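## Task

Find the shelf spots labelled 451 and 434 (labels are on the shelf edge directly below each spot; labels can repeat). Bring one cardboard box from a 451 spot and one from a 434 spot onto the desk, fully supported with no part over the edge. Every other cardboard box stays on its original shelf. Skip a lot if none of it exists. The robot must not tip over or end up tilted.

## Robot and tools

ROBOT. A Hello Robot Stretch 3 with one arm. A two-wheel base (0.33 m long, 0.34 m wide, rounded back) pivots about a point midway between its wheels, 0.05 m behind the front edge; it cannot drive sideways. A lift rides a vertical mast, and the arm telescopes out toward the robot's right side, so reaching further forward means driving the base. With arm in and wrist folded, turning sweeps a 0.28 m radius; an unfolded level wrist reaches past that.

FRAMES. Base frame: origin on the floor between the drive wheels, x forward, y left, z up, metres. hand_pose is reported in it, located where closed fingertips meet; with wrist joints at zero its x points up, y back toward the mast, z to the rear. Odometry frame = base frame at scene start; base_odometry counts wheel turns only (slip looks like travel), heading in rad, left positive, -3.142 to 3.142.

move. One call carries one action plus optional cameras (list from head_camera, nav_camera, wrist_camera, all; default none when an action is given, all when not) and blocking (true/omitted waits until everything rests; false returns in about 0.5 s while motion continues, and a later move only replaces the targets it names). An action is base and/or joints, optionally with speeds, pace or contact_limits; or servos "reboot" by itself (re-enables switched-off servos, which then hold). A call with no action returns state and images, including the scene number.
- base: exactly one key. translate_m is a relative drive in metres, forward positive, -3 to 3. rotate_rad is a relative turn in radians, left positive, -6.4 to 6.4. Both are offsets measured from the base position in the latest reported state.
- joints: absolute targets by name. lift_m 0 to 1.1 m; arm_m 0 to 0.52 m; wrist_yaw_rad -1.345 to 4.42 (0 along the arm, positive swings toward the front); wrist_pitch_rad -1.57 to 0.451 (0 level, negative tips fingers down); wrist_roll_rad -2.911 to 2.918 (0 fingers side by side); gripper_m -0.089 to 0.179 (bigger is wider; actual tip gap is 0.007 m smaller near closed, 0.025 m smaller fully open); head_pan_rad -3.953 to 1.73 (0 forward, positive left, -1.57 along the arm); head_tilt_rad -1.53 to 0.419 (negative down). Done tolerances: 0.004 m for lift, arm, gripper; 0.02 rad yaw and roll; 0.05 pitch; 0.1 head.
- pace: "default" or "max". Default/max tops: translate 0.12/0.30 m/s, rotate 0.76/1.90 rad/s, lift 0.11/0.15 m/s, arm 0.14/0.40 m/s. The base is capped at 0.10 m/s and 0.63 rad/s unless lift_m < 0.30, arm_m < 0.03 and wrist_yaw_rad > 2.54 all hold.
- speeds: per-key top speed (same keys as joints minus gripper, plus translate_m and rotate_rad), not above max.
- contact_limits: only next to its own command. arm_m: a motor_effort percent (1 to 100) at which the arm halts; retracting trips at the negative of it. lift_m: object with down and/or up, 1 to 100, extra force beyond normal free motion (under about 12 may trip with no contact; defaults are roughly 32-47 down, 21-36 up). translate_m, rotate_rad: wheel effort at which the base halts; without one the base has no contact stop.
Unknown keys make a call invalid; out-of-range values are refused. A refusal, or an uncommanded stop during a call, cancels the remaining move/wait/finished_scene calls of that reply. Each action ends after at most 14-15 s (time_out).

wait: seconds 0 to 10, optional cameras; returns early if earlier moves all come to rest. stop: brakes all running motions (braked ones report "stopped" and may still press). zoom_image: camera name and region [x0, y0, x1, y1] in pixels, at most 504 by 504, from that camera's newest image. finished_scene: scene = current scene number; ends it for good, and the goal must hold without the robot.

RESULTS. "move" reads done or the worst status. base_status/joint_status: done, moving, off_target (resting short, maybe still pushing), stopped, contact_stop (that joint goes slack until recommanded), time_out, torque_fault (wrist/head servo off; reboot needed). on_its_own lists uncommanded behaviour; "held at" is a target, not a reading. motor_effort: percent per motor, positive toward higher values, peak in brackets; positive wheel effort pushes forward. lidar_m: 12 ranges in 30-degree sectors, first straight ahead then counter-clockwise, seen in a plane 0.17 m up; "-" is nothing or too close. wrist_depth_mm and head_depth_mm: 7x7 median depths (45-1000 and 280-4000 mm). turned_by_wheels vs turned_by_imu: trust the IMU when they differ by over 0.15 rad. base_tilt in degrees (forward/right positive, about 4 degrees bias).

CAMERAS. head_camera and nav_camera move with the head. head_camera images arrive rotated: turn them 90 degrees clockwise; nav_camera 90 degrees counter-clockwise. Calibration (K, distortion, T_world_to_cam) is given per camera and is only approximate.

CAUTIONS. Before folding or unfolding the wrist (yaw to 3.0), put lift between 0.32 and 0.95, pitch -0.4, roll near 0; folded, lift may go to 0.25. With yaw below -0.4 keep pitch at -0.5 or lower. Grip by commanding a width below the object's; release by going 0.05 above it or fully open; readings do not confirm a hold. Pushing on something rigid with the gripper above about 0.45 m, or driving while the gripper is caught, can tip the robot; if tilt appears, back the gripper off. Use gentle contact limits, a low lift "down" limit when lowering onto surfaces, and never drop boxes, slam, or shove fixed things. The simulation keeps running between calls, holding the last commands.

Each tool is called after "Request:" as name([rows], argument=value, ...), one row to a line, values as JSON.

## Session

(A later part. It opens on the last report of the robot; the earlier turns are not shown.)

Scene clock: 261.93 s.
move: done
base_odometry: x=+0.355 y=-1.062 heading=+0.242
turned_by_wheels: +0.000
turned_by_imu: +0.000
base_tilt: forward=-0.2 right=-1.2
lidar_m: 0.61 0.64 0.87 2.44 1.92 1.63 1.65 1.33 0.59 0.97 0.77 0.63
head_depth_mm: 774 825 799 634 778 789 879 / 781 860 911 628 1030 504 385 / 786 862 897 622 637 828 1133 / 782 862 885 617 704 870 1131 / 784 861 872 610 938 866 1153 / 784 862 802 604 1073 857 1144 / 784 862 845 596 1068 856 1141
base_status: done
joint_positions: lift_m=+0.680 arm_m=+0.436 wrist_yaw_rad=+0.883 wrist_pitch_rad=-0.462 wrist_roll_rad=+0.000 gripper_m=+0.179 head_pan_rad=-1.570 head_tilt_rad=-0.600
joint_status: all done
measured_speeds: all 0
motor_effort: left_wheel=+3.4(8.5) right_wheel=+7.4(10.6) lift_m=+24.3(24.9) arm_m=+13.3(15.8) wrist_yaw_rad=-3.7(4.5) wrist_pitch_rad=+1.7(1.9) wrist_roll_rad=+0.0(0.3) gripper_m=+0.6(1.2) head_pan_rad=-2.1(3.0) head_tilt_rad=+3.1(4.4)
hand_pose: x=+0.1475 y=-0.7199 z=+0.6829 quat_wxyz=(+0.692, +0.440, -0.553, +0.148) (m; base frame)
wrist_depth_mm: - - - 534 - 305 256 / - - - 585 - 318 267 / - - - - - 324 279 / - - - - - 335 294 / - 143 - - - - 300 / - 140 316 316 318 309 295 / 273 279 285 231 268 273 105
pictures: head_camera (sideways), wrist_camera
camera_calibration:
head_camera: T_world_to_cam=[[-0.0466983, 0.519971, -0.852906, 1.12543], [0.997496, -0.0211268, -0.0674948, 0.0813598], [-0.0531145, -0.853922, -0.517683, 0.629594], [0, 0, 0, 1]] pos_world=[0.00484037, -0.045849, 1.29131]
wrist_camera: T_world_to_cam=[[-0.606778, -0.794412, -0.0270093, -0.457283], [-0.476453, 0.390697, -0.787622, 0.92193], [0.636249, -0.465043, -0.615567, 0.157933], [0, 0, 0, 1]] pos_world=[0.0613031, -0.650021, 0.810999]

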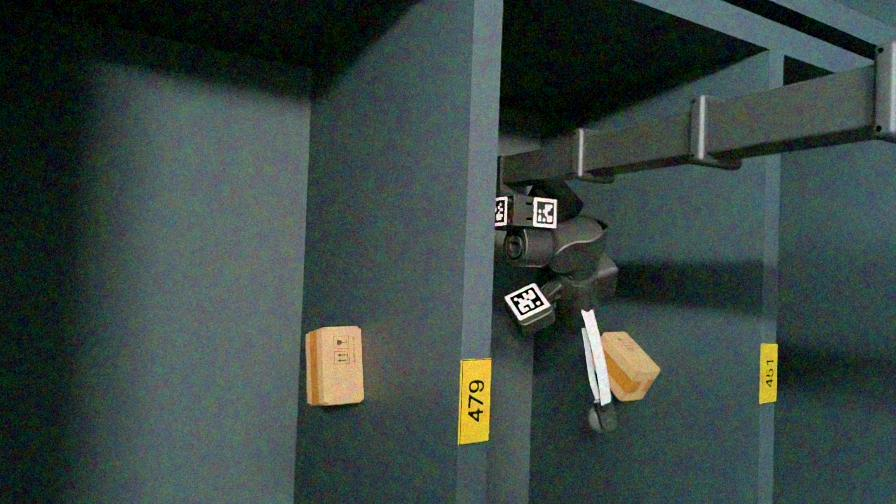

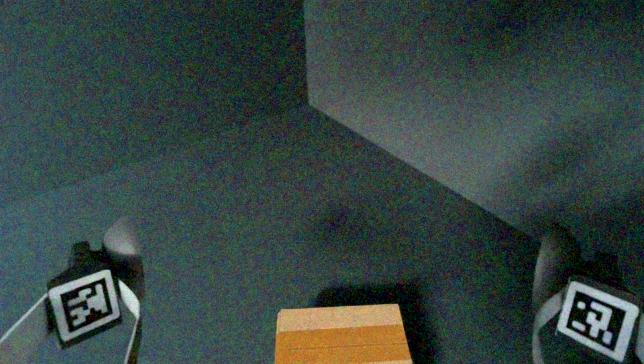

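Request:
move(joints={"lift_m": 0.563}, contact_limits={"lift_m": {"down": 20}}, cameras=["wrist_camera", "head_camera"])

Scene clock: 273.07 s.
move: done
base_odometry: x=+0.355 y=-1.062 heading=+0.242
turned_by_wheels: +0.000
turned_by_imu: +0.000
base_tilt: forward=-0.2 right=-1.3
lidar_m: 0.61 0.64 0.87 2.44 1.92 1.62 1.65 1.33 0.59 0.97 0.77 0.63
head_depth_mm: 777 826 797 633 779 789 878 / 785 863 912 629 1032 880 915 / 784 862 901 622 1063 625 811 / 785 860 884 615 1087 823 1129 / 782 866 872 609 1075 839 1150 / 785 861 800 604 1073 843 1145 / 785 861 850 597 1060 855 1142
base_status: not commanded
joint_positions: lift_m=+0.563 arm_m=+0.436 wrist_yaw_rad=+0.883 wrist_pitch_rad=-0.462 wrist_roll_rad=+0.000 gripper_m=+0.179 head_pan_rad=-1.570 head_tilt_rad=-0.600
joint_status: all done
measured_speeds: all 0
motor_effort: left_wheel=+3.2(4.0) right_wheel=+7.3(8.2) lift_m=+23.2(25.7) arm_m=+13.5(14.0) wrist_yaw_rad=-3.1(4.8) wrist_pitch_rad=+1.8(1.9) wrist_roll_rad=-0.1(0.3) gripper_m=+0.8(1.2) head_pan_rad=-2.1(2.9) head_tilt_rad=+2.9(4.0)
contact_limits: lift_m down 20 (down: maximum 72; up: maximum 65)
hand_pose: x=+0.1474 y=-0.7199 z=+0.5659 quat_wxyz=(+0.692, +0.441, -0.553, +0.147) (m; base frame)
wrist_depth_mm: - - - 522 - 304 255 / - - - - - 317 267 / 312 310 304 315 311 309 278 / 263 260 259 175 244 252 249 / 220 211 210 147 147 213 217 / 123 144 177 134 142 179 182 / 118 161 160 155 158 161 107
pictures: head_camera (sideways), wrist_camera
camera_calibration:
head_camera: T_world_to_cam=[[-0.0466983, 0.519971, -0.852906, 1.12543], [0.997496, -0.0211268, -0.0674948, 0.0813598], [-0.0531145, -0.853922, -0.517683, 0.629594], [0, 0, 0, 1]] pos_world=[0.00484037, -0.045849, 1.29131]
wrist_camera: T_world_to_cam=[[-0.606792, -0.7944, -0.0270499, -0.460406], [-0.476633, 0.390882, -0.787421, 0.82977], [0.636101, -0.464908, -0.615822, 0.0861847], [0, 0, 0, 1]] pos_world=[0.0613034, -0.650021, 0.693999]

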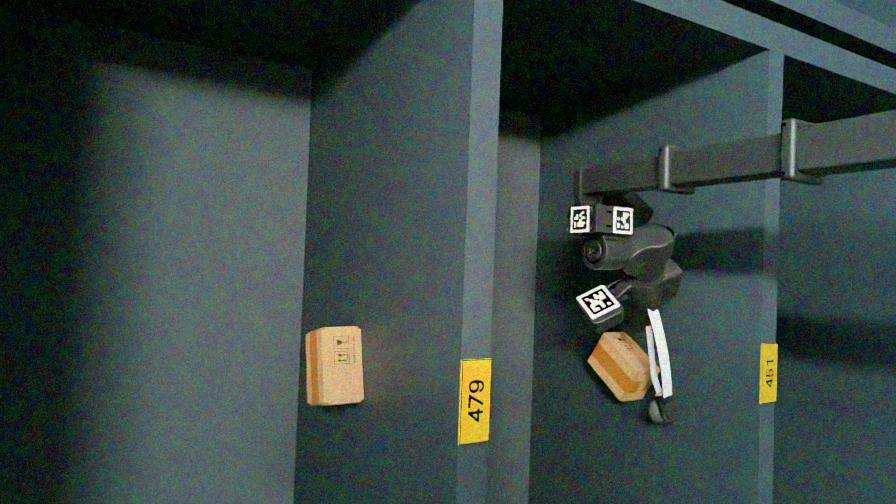

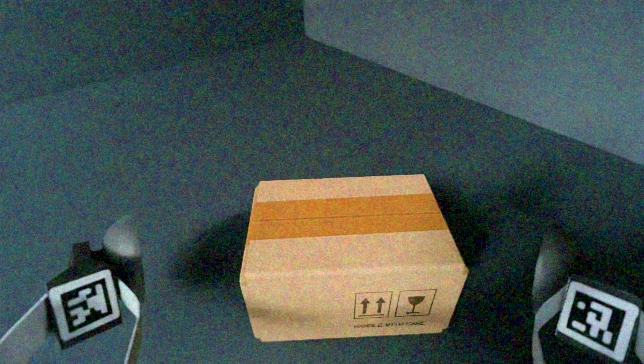

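Request:
move(joints={"gripper_m": 0.05})

Request:
move(joints={"lift_m": 0.66}, cameras=["wrist_camera"])

Scene clock: 291.60 s.
move: done
base_odometry: x=+0.355 y=-1.062 heading=+0.242
turned_by_wheels: +0.000
turned_by_imu: +0.000
base_tilt: forward=-0.4 right=-1.1
lidar_m: 0.61 0.64 0.87 2.44 1.91 1.63 1.65 1.33 0.59 0.97 0.77 0.63
head_depth_mm: 775 827 798 633 779 788 880 / 785 861 912 628 1031 882 912 / 784 860 899 622 1065 623 813 / 783 862 889 616 1087 822 1126 / 785 862 872 610 1079 844 1151 / 786 863 799 604 1073 862 1142 / 787 866 847 598 1064 856 1139
base_status: not commanded
joint_positions: lift_m=+0.563 arm_m=+0.436 wrist_yaw_rad=+0.881 wrist_pitch_rad=-0.462 wrist_roll_rad=+0.000 gripper_m=+0.051 head_pan_rad=-1.570 head_tilt_rad=-0.600
joint_status: all done
measured_speeds: all 0
motor_effort: left_wheel=+3.0(3.9) right_wheel=+7.1(8.1) lift_m=+23.2(23.8) arm_m=+12.8(13.2) wrist_yaw_rad=-1.5(4.0) wrist_pitch_rad=+1.9(1.9) wrist_roll_rad=-0.1(0.3) gripper_m=-14.7(87.0) head_pan_rad=-2.4(2.7) head_tilt_rad=+2.8(4.2)
contact_limits: lift_m down 20 (down: maximum 72; up: maximum 65)
hand_pose: x=+0.1471 y=-0.7202 z=+0.5659 quat_wxyz=(+0.692, +0.440, -0.553, +0.147) (m; base frame)
wrist_depth_mm: - - - 529 - 305 255 / - - - - - 320 266 / 311 309 305 316 311 309 279 / 262 261 259 176 252 253 249 / 220 219 153 147 147 212 210 / 189 188 135 146 139 178 182 / 170 157 160 159 159 154 160
pictures: none

Scene clock: 293.30 s.
move: done
base_odometry: x=+0.355 y=-1.062 heading=+0.242
turned_by_wheels: +0.000
turned_by_imu: +0.000
base_tilt: forward=-0.2 right=-1.3
lidar_m: 0.61 0.64 0.87 2.44 1.91 1.63 1.65 1.33 0.59 0.97 0.77 0.63
head_depth_mm: 776 827 799 634 776 787 880 / 785 860 914 628 1033 831 401 / 783 861 898 622 657 827 1114 / 786 862 884 616 707 870 1129 / 784 862 875 608 906 864 1153 / 784 861 801 603 1003 862 1147 / 782 864 848 597 1062 857 1140
base_status: not commanded
joint_positions: lift_m=+0.660 arm_m=+0.436 wrist_yaw_rad=+0.881 wrist_pitch_rad=-0.471 wrist_roll_rad=+0.000 gripper_m=+0.051 head_pan_rad=-1.570 head_tilt_rad=-0.600
joint_status: all done
measured_speeds: all 0
motor_effort: left_wheel=+3.1(3.5) right_wheel=+6.8(8.0) lift_m=+29.1(34.5) arm_m=+13.0(13.4) wrist_yaw_rad=-1.8(2.6) wrist_pitch_rad=+3.3(3.5) wrist_roll_rad=+0.1(0.3) gripper_m=-14.9(15.3) head_pan_rad=-2.3(2.5) head_tilt_rad=+3.3(3.9)
hand_pose: x=+0.1463 y=-0.7195 z=+0.6610 quat_wxyz=(+0.693, +0.442, -0.551, +0.144) (m; base frame)
wrist_depth_mm: - - - 535 - 306 256 / - - - 577 - 317 267 / - - - - - 321 280 / - - - 172 176 340 293 / - - 153 153 147 317 312 / 300 298 132 145 139 282 290 / 271 250 251 248 247 247 255
pictures: wrist_camera
camera_calibration:
wrist_camera: T_world_to_cam=[[-0.608575, -0.793023, -0.0273944, -0.456729], [-0.480888, 0.396061, -0.782229, 0.904922], [0.631175, -0.462872, -0.622389, 0.152254], [0, 0, 0, 1]] pos_world=[0.0611134, -0.650127, 0.790105]

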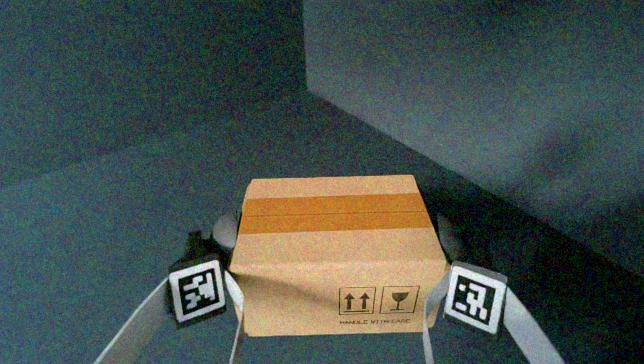

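Request:
move(joints={"arm_m": 0.0}, speeds={"arm_m": 0.22})

Request:
move(base={"rotate_rad": -1.263}, joints={"wrist_yaw_rad": 1.57, "head_pan_rad": -3.3, "head_tilt_rad": -0.4}, cameras=["wrist_camera", "nav_camera"])

Scene clock: 317.20 s.
move: done
base_odometry: x=+0.355 y=-1.062 heading=+0.242
turned_by_wheels: +0.000
turned_by_imu: +0.000
base_tilt: forward=-0.3 right=-1.3
lidar_m: 0.61 0.63 0.87 2.43 1.91 1.63 1.65 1.33 0.59 0.97 0.77 0.63
head_depth_mm: 774 828 800 635 779 789 879 / 786 863 913 631 1033 880 1052 / 782 862 901 623 1100 874 1138 / 782 860 890 616 1087 870 1133 / 785 859 870 610 1076 866 1156 / 787 861 802 603 1074 855 1151 / 786 864 847 597 1068 853 1143
base_status: not commanded
joint_positions: lift_m=+0.660 arm_m=+0.001 wrist_yaw_rad=+0.881 wrist_pitch_rad=-0.471 wrist_roll_rad=+0.000 gripper_m=+0.051 head_pan_rad=-1.570 head_tilt_rad=-0.600
joint_status: all done
measured_speeds: all 0
motor_effort: left_wheel=+3.1(3.4) right_wheel=+6.9(8.1) lift_m=+30.7(31.9) arm_m=-13.2(14.8) wrist_yaw_rad=-1.3(3.1) wrist_pitch_rad=+3.5(3.5) wrist_roll_rad=-0.1(0.6) gripper_m=-15.0(15.4) head_pan_rad=-1.8(2.8) head_tilt_rad=+2.2(3.6)
hand_pose: x=+0.1462 y=-0.2840 z=+0.6610 quat_wxyz=(+0.693, +0.442, -0.551, +0.144) (m; base frame)
wrist_depth_mm: 420 454 - - - - - / 441 - - - - - - / 459 - - - - - - / - - - 171 170 - - / 537 - 153 153 148 - 326 / 604 - 133 146 139 - 306 / - 702 783 766 161 - -
pictures: none

Scene clock: 320.33 s.
move: done
base_odometry: x=+0.355 y=-1.062 heading=-1.021
turned_by_wheels: -1.263
turned_by_imu: -1.243
base_tilt: forward=-0.4 right=-1.0
lidar_m: 0.97 0.69 0.61 0.61 0.74 1.39 1.85 1.63 1.65 1.33 0.59 0.65
head_depth_mm: 3080 3297 3493 3164 2353 1809 1424 / 3166 3323 3554 3667 2462 1819 1417 / 3184 3355 3574 3741 2429 1789 1412 / 3186 3380 3653 3820 2427 1773 1415 / 3261 3502 3685 3736 2388 1777 1400 / 3329 3517 3711 3646 2405 1761 1398 / 3139 3256 3311 2600 2329 1748 1382
base_status: done
joint_positions: lift_m=+0.660 arm_m=+0.001 wrist_yaw_rad=+1.567 wrist_pitch_rad=-0.471 wrist_roll_rad=+0.000 gripper_m=+0.051 head_pan_rad=-3.302 head_tilt_rad=-0.398
joint_status: all done
measured_speeds: all 0
motor_effort: left_wheel=+8.6(12.1) right_wheel=-9.6(14.6) lift_m=+28.5(31.0) arm_m=-12.8(14.1) wrist_yaw_rad=+2.8(5.7) wrist_pitch_rad=+3.5(3.5) wrist_roll_rad=+0.0(0.3) gripper_m=-14.8(15.4) head_pan_rad=+3.2(5.4) head_tilt_rad=-3.9(7.9)
hand_pose: x=+0.1960 y=-0.1465 z=+0.6610 quat_wxyz=(+0.604, +0.602, -0.370, +0.368) (m; base frame)
wrist_depth_mm: - - - - - - - / - - - - - - - / - - - - - - - / - - - 178 177 - 394 / - - 153 153 148 893 413 / - - 132 145 139 - 479 / - 785 761 769 160 - -
pictures: nav_camera (sideways), wrist_camera
camera_calibration:
nav_camera: T_world_to_cam=[[-0.361035, 0.0412718, 0.931638, -1.16717], [0.144584, 0.989417, 0.012199, 0.033402], [-0.921276, 0.139105, -0.363182, 0.43154], [0, 0, 0, 1]] pos_world=[-0.0286516, -0.0449066, 1.2437]
wrist_camera: T_world_to_cam=[[0.0313226, -0.999136, -0.0273306, -0.127865], [-0.623318, 0.00184922, -0.781966, 0.671893], [0.781341, 0.0415289, -0.622722, 0.430694], [0, 0, 0, 1]] pos_world=[0.0862894, -0.146884, 0.790106]

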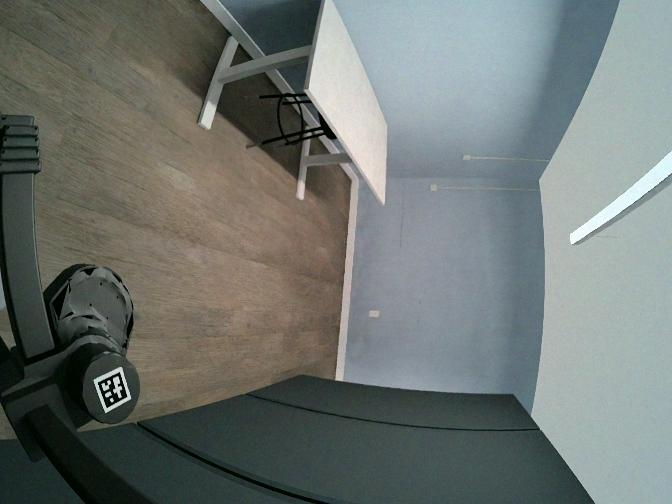

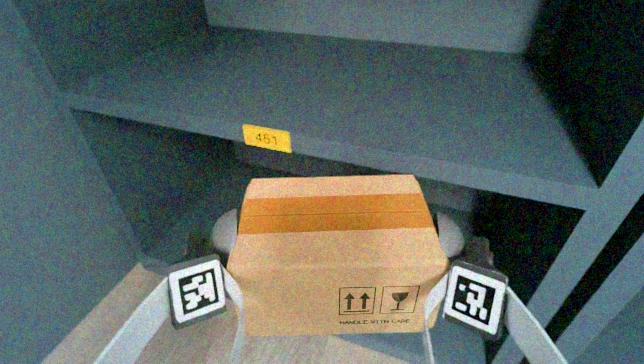

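Request:
move(base={"translate_m": -1.25}, contact_limits={"translate_m": 60})

Request:
move(base={"translate_m": -0.293}, joints={"lift_m": 0.9})

Request:
move(base={"rotate_rad": -0.335}, joints={"wrist_yaw_rad": 0.0, "head_pan_rad": -1.57, "head_tilt_rad": -0.7}, cameras=["head_camera", "wrist_camera"])

Scene clock: 342.13 s.
move: done
base_odometry: x=-0.299 y=+0.004 heading=-1.020
turned_by_wheels: +0.000
turned_by_imu: -0.001
base_tilt: forward=-0.3 right=-1.1
lidar_m: 1.69 1.13 1.01 1.01 1.21 2.59 2.34 0.73 0.93 0.83 1.52 1.69
head_depth_mm: 2117 2253 2411 2536 2460 1810 1428 / 2147 2263 2396 2598 2430 1797 1413 / 2187 2328 2496 2669 2434 1794 1416 / 2213 2368 2511 2714 2421 1772 1405 / 2262 2393 2574 2743 2379 1755 1400 / 2310 2453 2596 2785 2244 1745 1394 / 2293 2424 2564 2539 1256 1750 1388
base_status: done
joint_positions: lift_m=+0.660 arm_m=+0.001 wrist_yaw_rad=+1.567 wrist_pitch_rad=-0.471 wrist_roll_rad=+0.000 gripper_m=+0.051 head_pan_rad=-3.300 head_tilt_rad=-0.400
joint_status: not commanded
measured_speeds: all 0
motor_effort: left_wheel=-3.9(10.8) right_wheel=-7.9(15.3) lift_m=+24.5(26.8) arm_m=-8.2(12.3) wrist_yaw_rad=+2.8(3.9) wrist_pitch_rad=+3.5(3.6) wrist_roll_rad=-0.2(0.3) gripper_m=-15.1(15.7) head_pan_rad=+3.6(3.8) head_tilt_rad=+1.3(4.8)
contact_limits: translate_m 60 (maximum 100)
hand_pose: x=+0.1960 y=-0.1465 z=+0.6610 quat_wxyz=(+0.604, +0.602, -0.370, +0.368) (m; base frame)
wrist_depth_mm: - - - - - - - / - - - - - - - / - - - - - - - / - - - 179 - - - / - - 153 153 147 - - / 923 909 132 145 139 898 895 / 840 792 783 768 763 756 790
pictures: none

Scene clock: 346.20 s.
move: done
base_odometry: x=-0.452 y=+0.253 heading=-1.020
turned_by_wheels: +0.000
turned_by_imu: +0.000
base_tilt: forward=-0.2 right=-1.2
lidar_m: 1.97 1.24 1.10 1.10 1.32 2.31 2.16 0.76 0.54 0.81 1.41 1.96
head_depth_mm: 1904 2008 2139 2278 2386 - - / 1924 2045 2168 2319 2432 1955 - / 1969 2070 2216 2370 2416 2008 - / 1999 2107 2249 2415 2384 1990 - / 2024 2139 2286 2437 2385 1891 - / 2044 2179 2323 2497 2271 1756 1389 / 2064 2183 2305 2479 1059 1634 1389
base_status: done
joint_positions: lift_m=+0.900 arm_m=+0.001 wrist_yaw_rad=+1.567 wrist_pitch_rad=-0.471 wrist_roll_rad=+0.000 gripper_m=+0.051 head_pan_rad=-3.300 head_tilt_rad=-0.400
joint_status: all done
measured_speeds: all 0
motor_effort: left_wheel=-2.2(11.1) right_wheel=-10.4(14.7) lift_m=+23.8(34.6) arm_m=-7.2(8.7) wrist_yaw_rad=+2.2(3.8) wrist_pitch_rad=+3.4(3.6) wrist_roll_rad=+0.0(0.3) gripper_m=-15.2(15.4) head_pan_rad=+2.8(3.4) head_tilt_rad=+1.9(2.6)
hand_pose: x=+0.1960 y=-0.1465 z=+0.9009 quat_wxyz=(+0.604, +0.602, -0.370, +0.368) (m; base frame)
wrist_depth_mm: - - - - - - - / - - - - - - - / - - - - - - - / - - - 178 - - - / - - 153 153 148 - - / - - 133 146 139 - - / - - - - - - -
pictures: none

Scene clock: 348.53 s.
move: done
base_odometry: x=-0.452 y=+0.253 heading=-1.355
turned_by_wheels: -0.335
turned_by_imu: -0.329
base_tilt: forward=-0.2 right=-1.2
lidar_m: 1.97 1.58 1.14 1.10 1.14 1.55 2.30 1.13 0.76 0.54 0.81 1.64
head_depth_mm: 979 1091 1201 962 758 - - / 979 1093 1194 955 753 - - / 977 1092 1195 947 480 294 - / 978 1088 1188 934 467 294 - / 976 1091 1193 930 732 1262 1156 / 973 1092 1191 920 729 1260 1157 / 975 1091 1180 910 722 1225 1132
base_status: done
joint_positions: lift_m=+0.900 arm_m=+0.001 wrist_yaw_rad=+0.003 wrist_pitch_rad=-0.471 wrist_roll_rad=+0.000 gripper_m=+0.051 head_pan_rad=-1.562 head_tilt_rad=-0.703
joint_status: all done
measured_speeds: translate_m=+0.000 rotate_rad=+0.000 lift_m=+0.000 arm_m=+0.000 wrist_yaw_rad=+0.000 wrist_pitch_rad=+0.000 wrist_roll_rad=+0.000 head_pan_rad=-0.024 head_tilt_rad=+0.000
motor_effort: left_wheel=+7.6(11.8) right_wheel=-8.3(13.2) lift_m=+26.0(26.4) arm_m=-7.4(8.0) wrist_yaw_rad=-2.9(7.5) wrist_pitch_rad=+3.4(3.6) wrist_roll_rad=-0.1(0.3) gripper_m=-15.0(15.5) head_pan_rad=-3.3(5.3) head_tilt_rad=-1.5(9.6)
hand_pose: x=-0.0209 y=-0.3629 z=+0.9009 quat_wxyz=(+0.688, +0.166, -0.687, -0.164) (m; base frame)
wrist_depth_mm: - - - - - - - / - - - - - - - / - - - - - - - / - - - 172 170 - - / - - 153 153 147 - - / - - 132 145 139 - - / - - - 159 156 - -
pictures: head_camera (sideways), wrist_camera
camera_calibration:
head_camera: T_world_to_cam=[[-0.0516498, 0.60476, -0.794731, 1.04965], [0.997576, -0.0059092, -0.0693294, 0.0838009], [-0.0466238, -0.796386, -0.602989, 0.740557], [0, 0, 0, 1]] pos_world=[0.00514374, -0.044519, 1.28654]
wrist_camera: T_world_to_cam=[[-0.998888, -0.0383748, -0.0274046, -0.00345338], [-0.00249632, 0.623372, -0.781922, 0.963158], [0.0470893, -0.780983, -0.622774, 0.444762], [0, 0, 0, 1]] pos_world=[-0.0219887, -0.253187, 1.03001]

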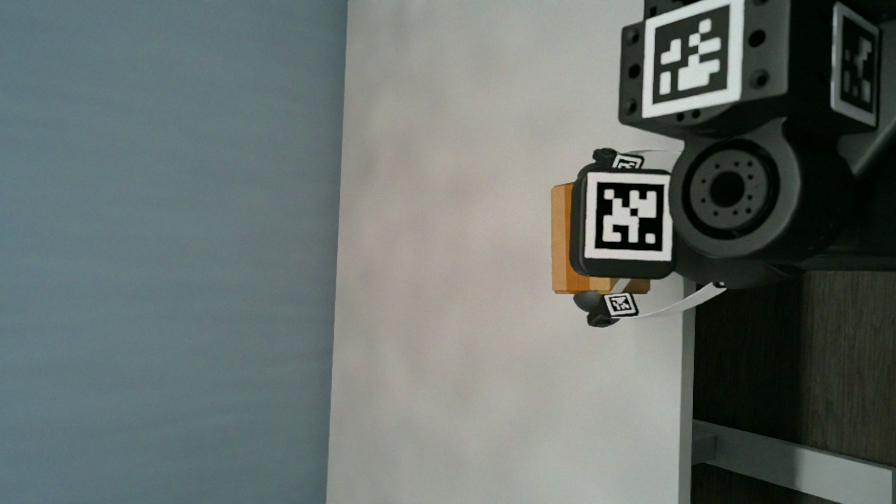

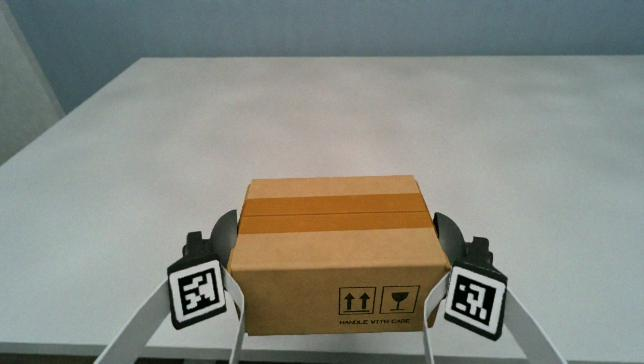

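Request:
move(joints={"arm_m": 0.24, "lift_m": 0.83})

Request:
move(joints={"lift_m": 0.775}, cameras=["wrist_camera"])

Request:
move(joints={"lift_m": 0.754}, speeds={"lift_m": 0.03}, contact_limits={"lift_m": {"down": 14}}, cameras=["wrist_camera", "head_camera"])

Scene clock: 361.40 s.
move: done
base_odometry: x=-0.452 y=+0.253 heading=-1.355
turned_by_wheels: +0.000
turned_by_imu: +0.000
base_tilt: forward=-0.3 right=-1.2
lidar_m: 1.97 1.57 1.14 1.10 1.13 1.54 2.31 1.13 0.76 0.54 0.81 1.64
head_depth_mm: 979 1093 1217 969 333 - - / 977 1089 1192 432 348 670 1174 / 980 1089 1191 418 444 998 1173 / 976 1093 1188 525 676 1069 1149 / 974 1095 1188 931 735 1265 1163 / 975 1091 1187 928 734 1262 1160 / 975 1087 1188 916 725 1237 1137
base_status: not commanded
joint_positions: lift_m=+0.830 arm_m=+0.240 wrist_yaw_rad=+0.003 wrist_pitch_rad=-0.472 wrist_roll_rad=+0.000 gripper_m=+0.051 head_pan_rad=-1.570 head_tilt_rad=-0.700
joint_status: all done
measured_speeds: all 0
motor_effort: left_wheel=+7.5(8.2) right_wheel=-8.7(9.8) lift_m=+24.4(27.3) arm_m=+13.4(14.9) wrist_yaw_rad=-3.2(4.6) wrist_pitch_rad=+3.5(3.7) wrist_roll_rad=-0.2(0.3) gripper_m=-14.6(15.4) head_pan_rad=-2.5(3.8) head_tilt_rad=+2.3(3.4)
hand_pose: x=-0.0209 y=-0.6023 z=+0.8308 quat_wxyz=(+0.688, +0.166, -0.687, -0.165) (m; base frame)
wrist_depth_mm: - - - - - - - / - - - - - - - / - - - - - - - / - - - 171 170 - - / - - 153 153 148 - - / - - 132 145 139 - - / - - - 159 155 - -
pictures: none

Scene clock: 362.73 s.
move: done
base_odometry: x=-0.452 y=+0.253 heading=-1.355
turned_by_wheels: +0.000
turned_by_imu: +0.000
base_tilt: forward=-0.3 right=-1.2
lidar_m: 1.96 1.57 1.15 1.10 1.14 1.55 2.31 1.13 0.76 0.54 0.81 1.65
head_depth_mm: 975 1093 1203 967 757 342 - / 978 1090 1202 958 400 339 1130 / 977 1087 1191 952 453 998 1180 / 971 1083 1190 944 480 1069 1152 / 972 1086 1188 935 733 1274 1164 / 978 1083 1188 926 730 1267 1160 / 977 1085 1185 917 724 1242 1136
base_status: not commanded
joint_positions: lift_m=+0.775 arm_m=+0.240 wrist_yaw_rad=+0.003 wrist_pitch_rad=-0.472 wrist_roll_rad=+0.000 gripper_m=+0.051 head_pan_rad=-1.570 head_tilt_rad=-0.700
joint_status: all done
measured_speeds: all 0
motor_effort: left_wheel=+7.9(8.0) right_wheel=-9.1(10.1) lift_m=+24.3(25.9) arm_m=+12.3(13.5) wrist_yaw_rad=-3.1(4.1) wrist_pitch_rad=+3.6(3.7) wrist_roll_rad=-0.1(0.2) gripper_m=-15.3(15.4) head_pan_rad=-2.8(3.4) head_tilt_rad=+2.7(3.3)
hand_pose: x=-0.0209 y=-0.6023 z=+0.7758 quat_wxyz=(+0.688, +0.166, -0.687, -0.165) (m; base frame)
wrist_depth_mm: - - - - - - - / - - - - - - - / - - - - - - - / - - - 171 170 - - / - - 153 153 147 - - / - - 133 145 139 - - / - - - 159 156 - -
pictures: wrist_camera
camera_calibration:
wrist_camera: T_world_to_cam=[[-0.998892, -0.0382223, -0.0274444, -0.0159548], [-0.00239667, 0.623815, -0.781568, 1.01455], [0.0469936, -0.780637, -0.623216, 0.180516], [0, 0, 0, 1]] pos_world=[-0.0219886, -0.492587, 0.905006]

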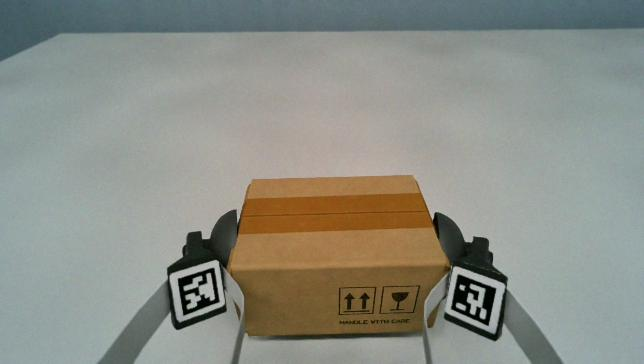

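Scene clock: 363.87 s.
move: done
base_odometry: x=-0.452 y=+0.253 heading=-1.355
turned_by_wheels: +0.000
turned_by_imu: +0.000
base_tilt: forward=-0.2 right=-1.2
lidar_m: 1.96 1.57 1.14 1.10 1.14 1.55 2.31 1.13 0.76 0.54 0.81 1.64
head_depth_mm: 976 1093 1209 966 757 648 292 / 981 1087 1194 961 415 355 317 / 977 1092 1185 948 462 1002 1176 / 975 1091 1192 944 489 1073 1150 / 978 1087 1190 934 735 1267 1162 / 973 1084 1195 923 732 1261 1163 / 972 1089 1186 916 725 1240 1135
base_status: not commanded
joint_positions: lift_m=+0.754 arm_m=+0.240 wrist_yaw_rad=+0.003 wrist_pitch_rad=-0.472 wrist_roll_rad=+0.000 gripper_m=+0.051 head_pan_rad=-1.570 head_tilt_rad=-0.700
joint_status: all done
measured_speeds: all 0
motor_effort: left_wheel=+7.1(7.8) right_wheel=-8.9(9.6) lift_m=+23.7(25.8) arm_m=+11.1(12.7) wrist_yaw_rad=-4.1(4.4) wrist_pitch_rad=+3.6(3.6) wrist_roll_rad=-0.2(0.5) gripper_m=-14.7(15.3) head_pan_rad=-2.6(3.2) head_tilt_rad=+2.4(3.0)
contact_limits: lift_m down 14 (down: maximum 72; up: maximum 65)
hand_pose: x=-0.0209 y=-0.6023 z=+0.7548 quat_wxyz=(+0.688, +0.166, -0.687, -0.165) (m; base frame)
wrist_depth_mm: - - - - - - - / - - - - - - - / - - - - - - - / - - - 171 170 - - / - - 153 152 147 - - / - - 132 146 139 - - / - - - 159 155 - -
pictures: head_camera (sideways), wrist_camera
camera_calibration:
head_camera: T_world_to_cam=[[-0.0466986, 0.602486, -0.796762, 1.05221], [0.997491, -0.0143671, -0.0693273, 0.0837319], [-0.0532159, -0.798, -0.600303, 0.737094], [0, 0, 0, 1]] pos_world=[0.00484008, -0.0445367, 1.28665]
wrist_camera: T_world_to_cam=[[-0.998892, -0.0382223, -0.0274444, -0.0165311], [-0.00239667, 0.623815, -0.781568, 0.998142], [0.0469936, -0.780637, -0.623216, 0.167428], [0, 0, 0, 1]] pos_world=[-0.0219886, -0.492587, 0.884006]

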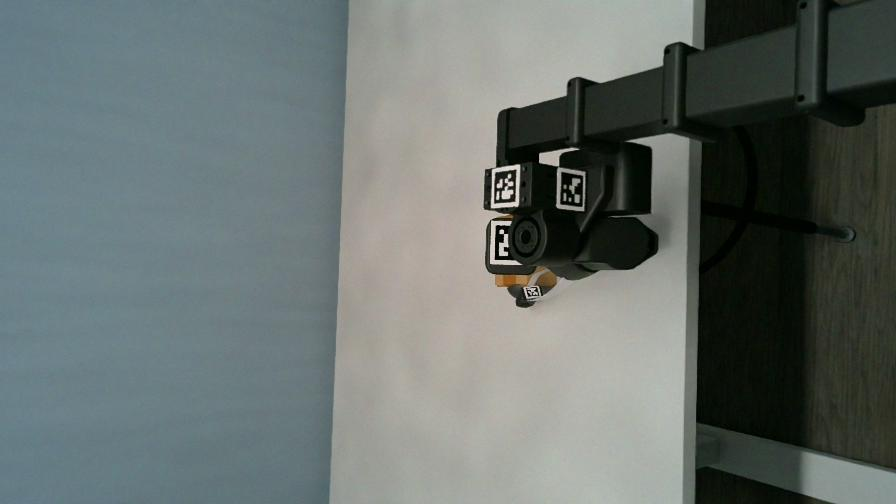

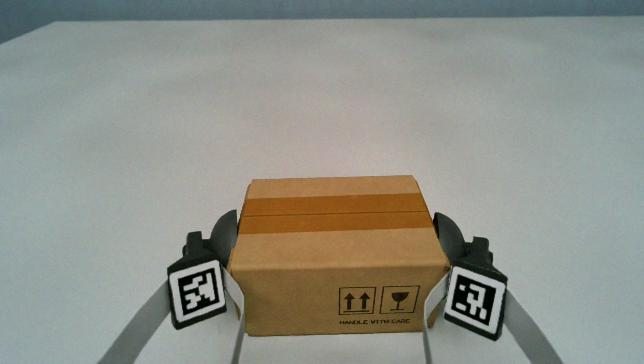

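Request:
move(joints={"lift_m": 0.7495}, speeds={"lift_m": 0.02}, contact_limits={"lift_m": {"down": 13}})

Scene clock: 370.87 s.
move: done
base_odometry: x=-0.452 y=+0.253 heading=-1.355
turned_by_wheels: +0.000
turned_by_imu: +0.000
base_tilt: forward=-0.2 right=-1.1
lidar_m: 1.97 1.58 1.14 1.10 1.13 1.55 2.31 1.13 0.76 0.54 0.81 1.64
head_depth_mm: 982 1090 1212 967 756 655 296 / 978 1091 1199 961 443 357 317 / 974 1095 1189 953 464 1003 1174 / 977 1091 1189 946 491 1065 1148 / 973 1085 1189 936 732 1266 1163 / 971 1093 1187 926 730 1272 1163 / 977 1085 1181 918 728 1239 1134
base_status: not commanded
joint_positions: lift_m=+0.749 arm_m=+0.240 wrist_yaw_rad=+0.003 wrist_pitch_rad=-0.463 wrist_roll_rad=+0.000 gripper_m=+0.051 head_pan_rad=-1.570 head_tilt_rad=-0.700
joint_status: all done
measured_speeds: all 0
motor_effort: left_wheel=+7.7(8.2) right_wheel=-9.6(9.6) lift_m=+23.1(25.2) arm_m=+8.6(9.5) wrist_yaw_rad=-2.9(3.8) wrist_pitch_rad=+2.1(3.6) wrist_roll_rad=-0.2(0.2) gripper_m=-14.7(15.2) head_pan_rad=-2.3(3.0) head_tilt_rad=+2.4(3.0)
contact_limits: lift_m down 13 (down: maximum 72; up: maximum 65)
hand_pose: x=-0.0209 y=-0.6034 z=+0.7521 quat_wxyz=(+0.689, +0.164, -0.688, -0.162) (m; base frame)
wrist_depth_mm: - - - - - - - / - - - - - - - / - - - - - - - / - - - 169 168 - - / - - 153 152 147 - - / - - 132 146 139 - - / - - - 161 158 - -
pictures: none

Resting now. Release.

Request:
move(joints={"gripper_m": 0.179})

Request:
move(joints={"lift_m": 0.87})

Request:
move(joints={"arm_m": 0.0, "wrist_pitch_rad": -0.4}, pace="max", cameras=["head_camera", "nav_camera"])

Scene clock: 379.80 s.
move: done
base_odometry: x=-0.452 y=+0.253 heading=-1.355
turned_by_wheels: +0.000
turned_by_imu: +0.000
base_tilt: forward=-0.2 right=-1.1
lidar_m: 1.97 1.57 1.14 1.10 1.13 1.55 2.31 1.13 0.76 0.54 0.81 1.64
head_depth_mm: 980 1088 1210 966 756 656 296 / 981 1091 1199 959 442 357 317 / 975 1089 1192 949 464 1002 1174 / 979 1090 1189 942 493 1066 1146 / 971 1088 1185 936 734 1275 1162 / 974 1089 1189 925 730 1262 1160 / 974 1085 1184 918 727 1242 1134
base_status: not commanded
joint_positions: lift_m=+0.749 arm_m=+0.240 wrist_yaw_rad=+0.001 wrist_pitch_rad=-0.463 wrist_roll_rad=+0.000 gripper_m=+0.179 head_pan_rad=-1.570 head_tilt_rad=-0.700
joint_status: all done
measured_speeds: all 0
motor_effort: left_wheel=+7.4(8.1) right_wheel=-8.7(9.7) lift_m=+30.4(30.8) arm_m=+4.8(6.5) wrist_yaw_rad=-1.5(3.8) wrist_pitch_rad=+2.0(2.1) wrist_roll_rad=-0.1(0.3) gripper_m=+0.3(84.8) head_pan_rad=-1.2(2.5) head_tilt_rad=+2.4(2.6)
contact_limits: lift_m down 13 (down: maximum 72; up: maximum 65)
hand_pose: x=-0.0212 y=-0.6035 z=+0.7522 quat_wxyz=(+0.689, +0.163, -0.688, -0.162) (m; base frame)
wrist_depth_mm: - - - - - - - / - - - - - - - / - - - - - - - / - - - 169 168 - - / - 142 153 147 146 - - / - 126 141 145 143 - - / - - - 161 157 - 105
pictures: none

Scene clock: 381.73 s.
move: done
base_odometry: x=-0.452 y=+0.253 heading=-1.355
turned_by_wheels: +0.000
turned_by_imu: +0.000
base_tilt: forward=-0.3 right=-1.1
lidar_m: 1.97 1.57 1.14 1.10 1.14 1.55 2.31 1.13 0.75 0.54 0.81 1.65
head_depth_mm: 982 1095 1211 929 285 - 1186 / 974 1090 1195 366 686 1078 1186 / 975 1086 1187 391 704 1000 1175 / 971 1087 1191 419 700 1070 1149 / 975 1094 1193 930 736 1278 1163 / 975 1083 1189 926 730 1264 1153 / 976 1086 1185 917 725 1240 1137
base_status: not commanded
joint_positions: lift_m=+0.870 arm_m=+0.240 wrist_yaw_rad=+0.001 wrist_pitch_rad=-0.463 wrist_roll_rad=+0.000 gripper_m=+0.179 head_pan_rad=-1.570 head_tilt_rad=-0.700
joint_status: all done
measured_speeds: all 0
motor_effort: left_wheel=+7.5(7.9) right_wheel=-9.2(9.8) lift_m=+30.8(34.0) arm_m=+2.7(4.8) wrist_yaw_rad=-2.3(3.0) wrist_pitch_rad=+1.9(2.1) wrist_roll_rad=+0.0(0.3) gripper_m=+0.6(1.2) head_pan_rad=-1.2(2.2) head_tilt_rad=+2.1(2.6)
hand_pose: x=-0.0212 y=-0.6035 z=+0.8727 quat_wxyz=(+0.689, +0.163, -0.688, -0.162) (m; base frame)
wrist_depth_mm: - - - - - - - / - - - - - - - / - - - - - - - / - - - - - - - / - 142 - - - - - / - 126 - - - - - / - - - 234 234 - 105
pictures: none

Scene clock: 383.57 s.
move: done
base_odometry: x=-0.452 y=+0.253 heading=-1.355
turned_by_wheels: +0.000
turned_by_imu: +0.000
base_tilt: forward=-0.2 right=-1.2
lidar_m: 1.97 1.57 1.14 1.10 1.14 1.55 2.31 1.13 0.76 0.54 0.81 1.64
head_depth_mm: 980 1093 1218 968 759 655 - / 975 1090 1201 957 752 650 - / 976 1094 1191 950 746 391 - / 977 1092 1192 940 741 308 - / 971 1090 1195 939 733 655 1164 / 973 1092 1185 928 731 1262 1161 / 977 1086 1190 923 726 1239 1132
base_status: not commanded
joint_positions: lift_m=+0.870 arm_m=+0.001 wrist_yaw_rad=+0.001 wrist_pitch_rad=-0.419 wrist_roll_rad=+0.000 gripper_m=+0.179 head_pan_rad=-1.570 head_tilt_rad=-0.700
joint_status: all done
measured_speeds: all 0
motor_effort: left_wheel=+7.3(7.9) right_wheel=-8.8(9.5) lift_m=+23.0(30.9) arm_m=-12.8(14.3) wrist_yaw_rad=-0.9(3.2) wrist_pitch_rad=+3.2(5.6) wrist_roll_rad=+0.0(0.3) gripper_m=+0.5(1.1) head_pan_rad=-1.3(2.1) head_tilt_rad=+1.2(2.5)
hand_pose: x=-0.0212 y=-0.3698 z=+0.8824 quat_wxyz=(+0.692, +0.148, -0.691, -0.147) (m; base frame)
wrist_depth_mm: - - - - - - - / - - - - - - - / - - - - - - - / - - - 415 - - - / - 142 - - - - - / - 126 - - - - - / - - - - - - 105
pictures: head_camera (sideways), nav_camera (sideways)
camera_calibration:
head_camera: T_world_to_cam=[[-0.0466986, 0.602486, -0.796762, 1.05221], [0.997491, -0.0143671, -0.0693273, 0.0837319], [-0.0532159, -0.798, -0.600303, 0.737094], [0, 0, 0, 1]] pos_world=[0.00484008, -0.0445367, 1.28665]
nav_camera: T_world_to_cam=[[0.0174312, -0.62368, 0.781485, -0.973706], [-0.999792, -0.0191551, 0.00701344, 0.0471001], [0.0105952, -0.781445, -0.623884, 0.765016], [0, 0, 0, 1]] pos_world=[0.0559576, -0.00856155, 1.23789]

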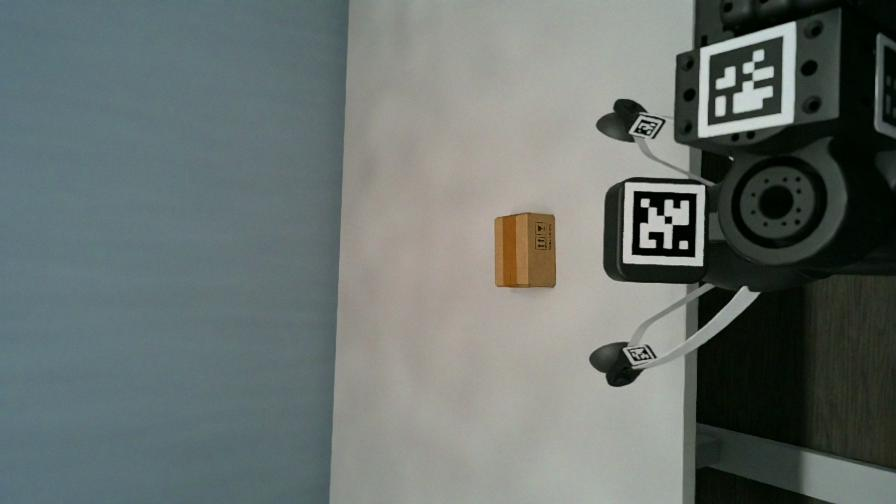

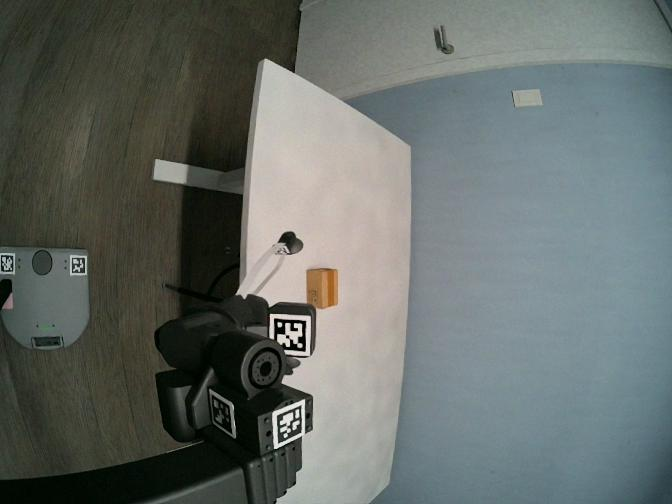

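Request:
move(joints={"wrist_yaw_rad": 3.0, "gripper_m": 0.037, "head_pan_rad": -3.6, "head_tilt_rad": -0.4}, pace="max")

Request:
move(joints={"lift_m": 0.28}, base={"rotate_rad": -0.499}, pace="max", cameras=["nav_camera"])

Scene clock: 404.77 s.
move: done
base_odometry: x=-0.452 y=+0.253 heading=-1.355
turned_by_wheels: +0.000
turned_by_imu: +0.000
base_tilt: forward=-0.3 right=-1.0
lidar_m: 1.97 1.57 1.14 1.10 1.14 1.55 2.31 1.13 0.76 0.54 0.81 1.64
head_depth_mm: 1285 1324 1359 1411 1459 1490 1476 / 2433 2564 1566 1625 1680 - - / 2334 2484 2719 2951 2436 - - / 2212 2363 2534 2743 2405 - - / 2106 2225 2370 2564 2429 1836 - / 2012 2123 2263 2424 2396 1830 - / 1914 2016 2142 2284 2352 1764 -
base_status: not commanded
joint_positions: lift_m=+0.870 arm_m=+0.001 wrist_yaw_rad=+2.997 wrist_pitch_rad=-0.419 wrist_roll_rad=+0.000 gripper_m=+0.037 head_pan_rad=-3.608 head_tilt_rad=-0.396
joint_status: all done
measured_speeds: translate_m=+0.000 rotate_rad=+0.000 lift_m=+0.000 arm_m=+0.000 wrist_yaw_rad=+0.000 wrist_pitch_rad=+0.000 wrist_roll_rad=+0.000 head_pan_rad=+0.024 head_tilt_rad=+0.000
motor_effort: left_wheel=+6.9(7.8) right_wheel=-8.8(9.4) lift_m=+23.9(24.2) arm_m=-12.2(13.0) wrist_yaw_rad=+2.5(7.6) wrist_pitch_rad=+3.0(3.2) wrist_roll_rad=-0.2(0.3) gripper_m=-0.1(83.0) head_pan_rad=+3.5(5.1) head_tilt_rad=-3.6(7.7)
hand_pose: x=+0.0111 y=+0.0763 z=+0.8824 quat_wxyz=(+0.197, +0.700, +0.097, +0.679) (m; base frame)
wrist_depth_mm: - 137 - - - - - / - 147 - - - - - / - 161 - - - - - / - 184 - - - - - / - - 205 - - - - / - - 129 - 129 - - / - - 265 - - - -
pictures: none

Scene clock: 409.50 s.
move: done
base_odometry: x=-0.452 y=+0.253 heading=-1.853
turned_by_wheels: -0.499
turned_by_imu: -0.490
base_tilt: forward=-0.2 right=-1.3
lidar_m: 1.70 1.97 1.53 1.13 1.11 1.15 1.60 2.31 1.13 0.76 0.54 0.81
head_depth_mm: 936 981 1027 1081 1145 1223 1302 / 994 1034 1108 1173 1235 1316 1368 / 1053 1108 1175 1244 1329 1427 1412 / 1123 1191 1267 1349 1451 1558 1407 / 1199 1280 1372 1475 1586 1678 1401 / 1299 1392 1499 1628 1760 1751 1394 / 2330 2466 2636 2790 2348 1736 1391
base_status: done
joint_positions: lift_m=+0.280 arm_m=+0.001 wrist_yaw_rad=+2.997 wrist_pitch_rad=-0.418 wrist_roll_rad=+0.000 gripper_m=+0.037 head_pan_rad=-3.600 head_tilt_rad=-0.400
joint_status: all done
measured_speeds: all 0
motor_effort: left_wheel=+8.1(12.1) right_wheel=-10.0(12.9) lift_m=+25.3(27.2) arm_m=-12.5(13.7) wrist_yaw_rad=+2.1(3.7) wrist_pitch_rad=+3.0(3.2) wrist_roll_rad=-0.1(0.3) gripper_m=+0.3(0.8) head_pan_rad=+3.4(4.2) head_tilt_rad=-4.1(4.9)
hand_pose: x=+0.0111 y=+0.0765 z=+0.2926 quat_wxyz=(+0.197, +0.700, +0.097, +0.680) (m; base frame)
wrist_depth_mm: - 137 - - - - - / - 147 - - - - - / 862 162 851 896 889 888 872 / 730 186 653 709 693 699 687 / 600 577 206 567 565 579 569 / 510 503 129 299 129 495 486 / 279 279 257 269 424 431 431
pictures: nav_camera (sideways)
camera_calibration:
nav_camera: T_world_to_cam=[[-0.334908, 0.146248, 0.930832, -1.16634], [0.428385, 0.903514, 0.0121747, 0.0316892], [-0.83924, 0.402832, -0.365244, 0.433697], [0, 0, 0, 1]] pos_world=[-0.040217, -0.0327636, 1.24369]

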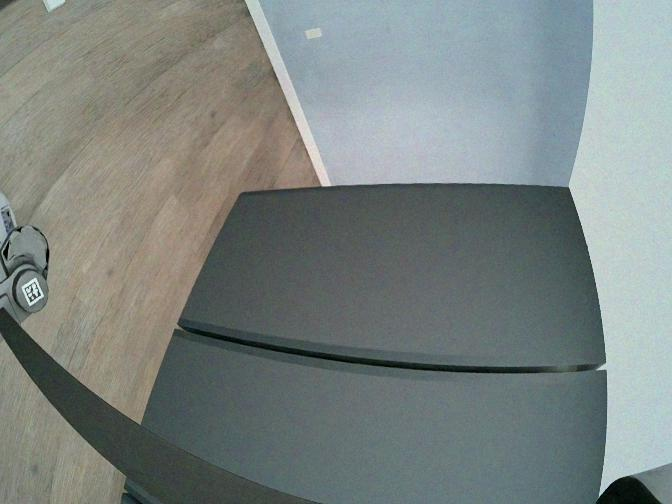

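Request:
move(base={"translate_m": -1.85}, pace="max", contact_limits={"translate_m": 60})

Request:
move(base={"rotate_rad": -1.10}, pace="max", joints={"head_pan_rad": -3.14, "head_tilt_rad": -0.4}, cameras=["nav_camera"])

Scene clock: 432.17 s.
move: done
base_odometry: x=+0.063 y=+2.030 heading=-1.853
turned_by_wheels: +0.000
turned_by_imu: -0.002
base_tilt: forward=-0.3 right=-1.2
lidar_m: 2.53 0.78 0.38 0.45 1.70 0.98 0.73 0.70 0.73 1.02 2.06 1.77
head_depth_mm: 1430 1499 1581 1653 1751 1776 1429 / 1467 1573 1667 1794 1880 1798 1412 / 1236 1343 1468 1627 1798 1777 1408 / 1052 1128 1217 1325 1462 1593 1397 / 915 974 1040 1115 1215 1303 1347 / 812 857 906 962 1033 1106 1190 / 729 766 806 852 900 960 1028
base_status: done
joint_positions: lift_m=+0.280 arm_m=+0.001 wrist_yaw_rad=+2.997 wrist_pitch_rad=-0.418 wrist_roll_rad=+0.000 gripper_m=+0.037 head_pan_rad=-3.600 head_tilt_rad=-0.401
joint_status: not commanded
measured_speeds: all 0
motor_effort: left_wheel=-4.8(9.5) right_wheel=-4.0(18.4) lift_m=+24.4(30.9) arm_m=-10.3(12.6) wrist_yaw_rad=+2.0(3.3) wrist_pitch_rad=+3.0(3.0) wrist_roll_rad=+0.0(0.3) gripper_m=+0.2(0.9) head_pan_rad=+3.3(4.0) head_tilt_rad=+0.0(4.2)
contact_limits: translate_m 60 (maximum 100)
hand_pose: x=+0.0110 y=+0.0765 z=+0.2926 quat_wxyz=(+0.197, +0.700, +0.097, +0.680) (m; base frame)
wrist_depth_mm: - 137 - - - 392 - / - 148 - - - - - / 936 162 857 - - - 813 / 726 186 656 680 518 672 679 / 593 578 207 562 546 577 567 / 509 507 129 299 129 496 490 / 281 281 257 269 422 431 431
pictures: none

Scene clock: 434.00 s.
move: done
base_odometry: x=+0.063 y=+2.030 heading=-2.953
turned_by_wheels: -1.100
turned_by_imu: -1.079
base_tilt: forward=-0.4 right=-1.1
lidar_m: 2.07 1.77 2.35 0.92 0.39 0.44 1.67 1.02 0.73 0.70 0.73 0.98
head_depth_mm: 1421 1523 1617 1735 1877 789 781 / 1430 1516 1630 1730 1891 1803 1415 / 1421 1512 1626 1726 1878 1774 1414 / 1422 1511 1625 1727 1883 1767 1404 / 1411 1504 1598 1732 1873 1756 1402 / 1420 1508 1602 1719 1856 1745 1388 / 1412 1501 1603 1716 1854 1744 1389
base_status: done
joint_positions: lift_m=+0.280 arm_m=+0.001 wrist_yaw_rad=+2.997 wrist_pitch_rad=-0.418 wrist_roll_rad=+0.000 gripper_m=+0.037 head_pan_rad=-3.135 head_tilt_rad=-0.401
joint_status: all done
measured_speeds: all 0
motor_effort: left_wheel=+5.7(14.6) right_wheel=-8.5(14.7) lift_m=+24.3(25.0) arm_m=-12.8(13.3) wrist_yaw_rad=+1.6(3.4) wrist_pitch_rad=+2.9(3.1) wrist_roll_rad=+0.0(0.4) gripper_m=+0.2(1.0) head_pan_rad=-3.3(5.1) head_tilt_rad=+2.0(3.8)
hand_pose: x=+0.0110 y=+0.0765 z=+0.2926 quat_wxyz=(+0.197, +0.700, +0.097, +0.680) (m; base frame)
wrist_depth_mm: 304 137 - - - - - / - 148 - - - - - / - 162 858 883 889 863 862 / - 183 665 709 708 702 684 / - 200 206 566 556 579 569 / 485 492 128 300 129 492 493 / 278 280 257 269 423 432 429
pictures: nav_camera (sideways)
camera_calibration:
nav_camera: T_world_to_cam=[[-0.365452, -0.0196008, 0.930624, -1.16587], [-0.0226, 0.99967, 0.0121801, 0.0344651], [-0.930556, -0.0165808, -0.365775, 0.435011], [0, 0, 0, 1]] pos_world=[-0.0204898, -0.0500929, 1.24369]

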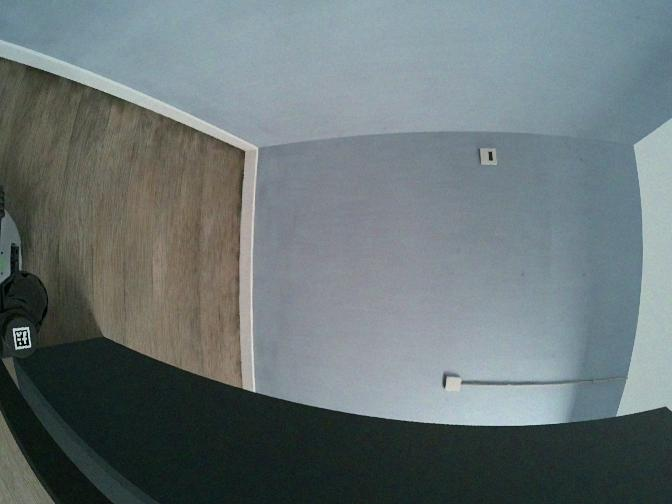

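Request:
move(base={"rotate_rad": 0.139}, pace="max")

Request:
move(base={"translate_m": -1.12}, pace="max", contact_limits={"translate_m": 60})

Request:
move(base={"rotate_rad": 1.462}, pace="max", joints={"head_pan_rad": -0.6, "head_tilt_rad": -0.4}, cameras=["nav_camera", "head_camera"])

Scene clock: 459.43 s.
move: done
base_odometry: x=+0.063 y=+2.030 heading=-2.814
turned_by_wheels: +0.139
turned_by_imu: +0.136
base_tilt: forward=-0.4 right=-1.2
lidar_m: 2.07 1.77 3.31 0.58 0.43 0.51 1.67 0.90 0.71 0.70 0.76 1.14
head_depth_mm: 1390 1463 1565 1673 1801 1803 1426 / 1403 1487 1589 1698 1828 1789 1426 / 1411 1496 1606 1725 1860 1791 1414 / 1430 1519 1617 1749 1871 1765 1403 / 1435 1528 1640 1756 1906 1773 1402 / 1465 1543 1650 1799 1934 1767 1388 / 1442 1516 1558 1616 1670 1616 1386
base_status: done
joint_positions: lift_m=+0.280 arm_m=+0.001 wrist_yaw_rad=+2.997 wrist_pitch_rad=-0.418 wrist_roll_rad=+0.000 gripper_m=+0.037 head_pan_rad=-3.140 head_tilt_rad=-0.401
joint_status: not commanded
measured_speeds: all 0
motor_effort: left_wheel=-6.4(12.8) right_wheel=+9.0(12.2) lift_m=+25.3(25.8) arm_m=-9.8(10.4) wrist_yaw_rad=+2.0(2.8) wrist_pitch_rad=+2.9(3.0) wrist_roll_rad=-0.1(0.3) gripper_m=+0.6(0.7) head_pan_rad=-2.9(3.3) head_tilt_rad=+3.7(3.9)
hand_pose: x=+0.0110 y=+0.0765 z=+0.2926 quat_wxyz=(+0.197, +0.700, +0.097, +0.680) (m; base frame)
wrist_depth_mm: - 137 - - - - - / - 148 - - - - - / - 162 195 910 867 884 862 / - 178 222 710 707 689 690 / - - 206 565 564 574 571 / 508 500 129 299 129 496 490 / 279 278 258 268 423 433 430
pictures: none

Scene clock: 464.53 s.
move: done
base_odometry: x=+1.124 y=+2.390 heading=-2.815
turned_by_wheels: +0.000
turned_by_imu: -0.001
base_tilt: forward=-0.2 right=-1.2
lidar_m: 2.86 0.62 1.38 1.57 0.73 0.58 0.57 0.62 0.58 0.57 0.62 0.93
head_depth_mm: 457 485 516 553 594 644 699 / 461 490 523 560 604 652 711 / 466 496 529 567 612 661 724 / 471 502 534 575 618 673 733 / 476 506 542 581 627 682 746 / 482 514 549 588 636 694 759 / 486 518 556 597 646 700 771
base_status: done
joint_positions: lift_m=+0.280 arm_m=+0.001 wrist_yaw_rad=+2.997 wrist_pitch_rad=-0.418 wrist_roll_rad=+0.000 gripper_m=+0.037 head_pan_rad=-3.140 head_tilt_rad=-0.399
joint_status: not commanded
measured_speeds: all 0
motor_effort: left_wheel=-5.6(15.2) right_wheel=+0.3(12.8) lift_m=+26.4(26.7) arm_m=-6.9(10.1) wrist_yaw_rad=+1.4(3.1) wrist_pitch_rad=+3.0(3.1) wrist_roll_rad=+0.2(0.4) gripper_m=+0.1(1.1) head_pan_rad=-2.4(3.6) head_tilt_rad=+3.1(5.9)
contact_limits: translate_m 60 (maximum 100)
hand_pose: x=+0.0110 y=+0.0765 z=+0.2926 quat_wxyz=(+0.197, +0.700, +0.097, +0.680) (m; base frame)
wrist_depth_mm: - 137 - - - - - / - 148 - - - - - / 712 161 867 890 872 844 - / 698 186 654 713 696 693 - / 597 575 206 565 565 581 574 / 515 510 129 298 128 493 495 / 280 279 258 269 421 431 429
pictures: none

Scene clock: 466.97 s.
move: done
base_odometry: x=+1.124 y=+2.390 heading=-1.353
turned_by_wheels: +1.462
turned_by_imu: +1.433
base_tilt: forward=-0.5 right=-1.2
lidar_m: 2.29 0.82 0.60 0.57 0.59 0.60 0.58 0.59 0.81 2.15 0.64 0.62
head_depth_mm: 539 587 644 715 805 918 1061 / 502 535 582 641 710 799 906 / 668 1166 1256 640 675 731 798 / 1229 1342 1433 924 1359 1057 1219 / 1231 1331 1409 1090 1423 1173 1316 / 1172 1243 1312 1399 1465 1588 1385 / 1136 1215 1335 1883 2103 1687 1385
base_status: done
joint_positions: lift_m=+0.280 arm_m=+0.001 wrist_yaw_rad=+2.997 wrist_pitch_rad=-0.418 wrist_roll_rad=+0.000 gripper_m=+0.037 head_pan_rad=-0.592 head_tilt_rad=-0.399
joint_status: all done
measured_speeds: translate_m=+0.000 rotate_rad=+0.000 lift_m=+0.000 arm_m=+0.000 wrist_yaw_rad=+0.000 wrist_pitch_rad=+0.000 wrist_roll_rad=+0.000 head_pan_rad=-0.024 head_tilt_rad=+0.000
motor_effort: left_wheel=-6.6(15.3) right_wheel=+7.4(14.8) lift_m=+26.8(27.3) arm_m=-13.0(13.3) wrist_yaw_rad=+1.7(2.8) wrist_pitch_rad=+2.9(3.1) wrist_roll_rad=-0.1(0.3) gripper_m=+0.1(0.9) head_pan_rad=-3.3(6.2) head_tilt_rad=+1.8(5.7)
hand_pose: x=+0.0110 y=+0.0765 z=+0.2926 quat_wxyz=(+0.197, +0.700, +0.097, +0.680) (m; base frame)
wrist_depth_mm: 522 137 536 - - - - / - 148 - - - - - / - 162 171 - - - - / - 182 190 685 684 711 689 / 601 569 206 566 557 579 575 / 509 507 129 299 129 493 491 / 280 280 258 269 423 433 431
pictures: head_camera (sideways), nav_camera (sideways)
camera_calibration:
head_camera: T_world_to_cam=[[-0.307425, 0.150897, -0.939532, 1.24005], [0.585403, 0.80839, -0.0617159, 0.0764618], [0.750196, -0.568978, -0.336855, 0.389427], [0, 0, 0, 1]] pos_world=[0.0443136, -0.0273545, 1.30096]
nav_camera: T_world_to_cam=[[0.311593, -0.188907, 0.931249, -1.1708], [-0.544769, -0.838498, 0.0121858, 0.0376026], [0.778548, -0.511112, -0.36418, 0.422455], [0, 0, 0, 1]] pos_world=[0.0563946, 0.0262803, 1.24369]

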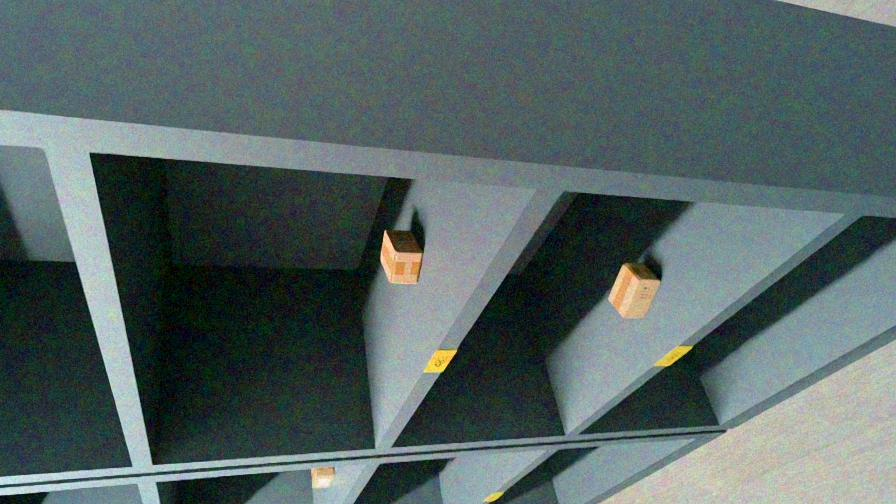

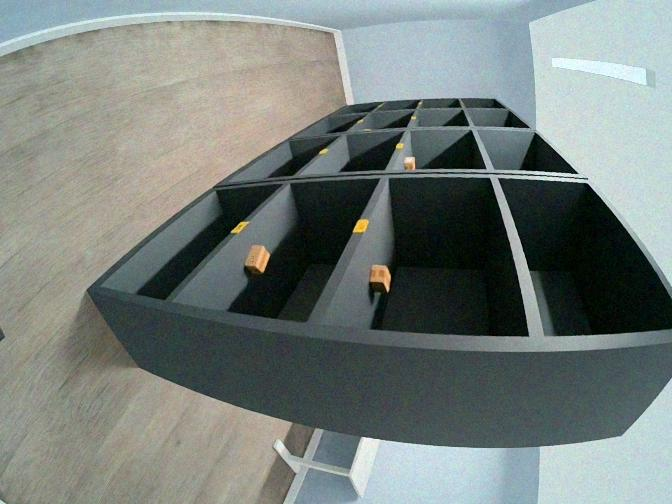

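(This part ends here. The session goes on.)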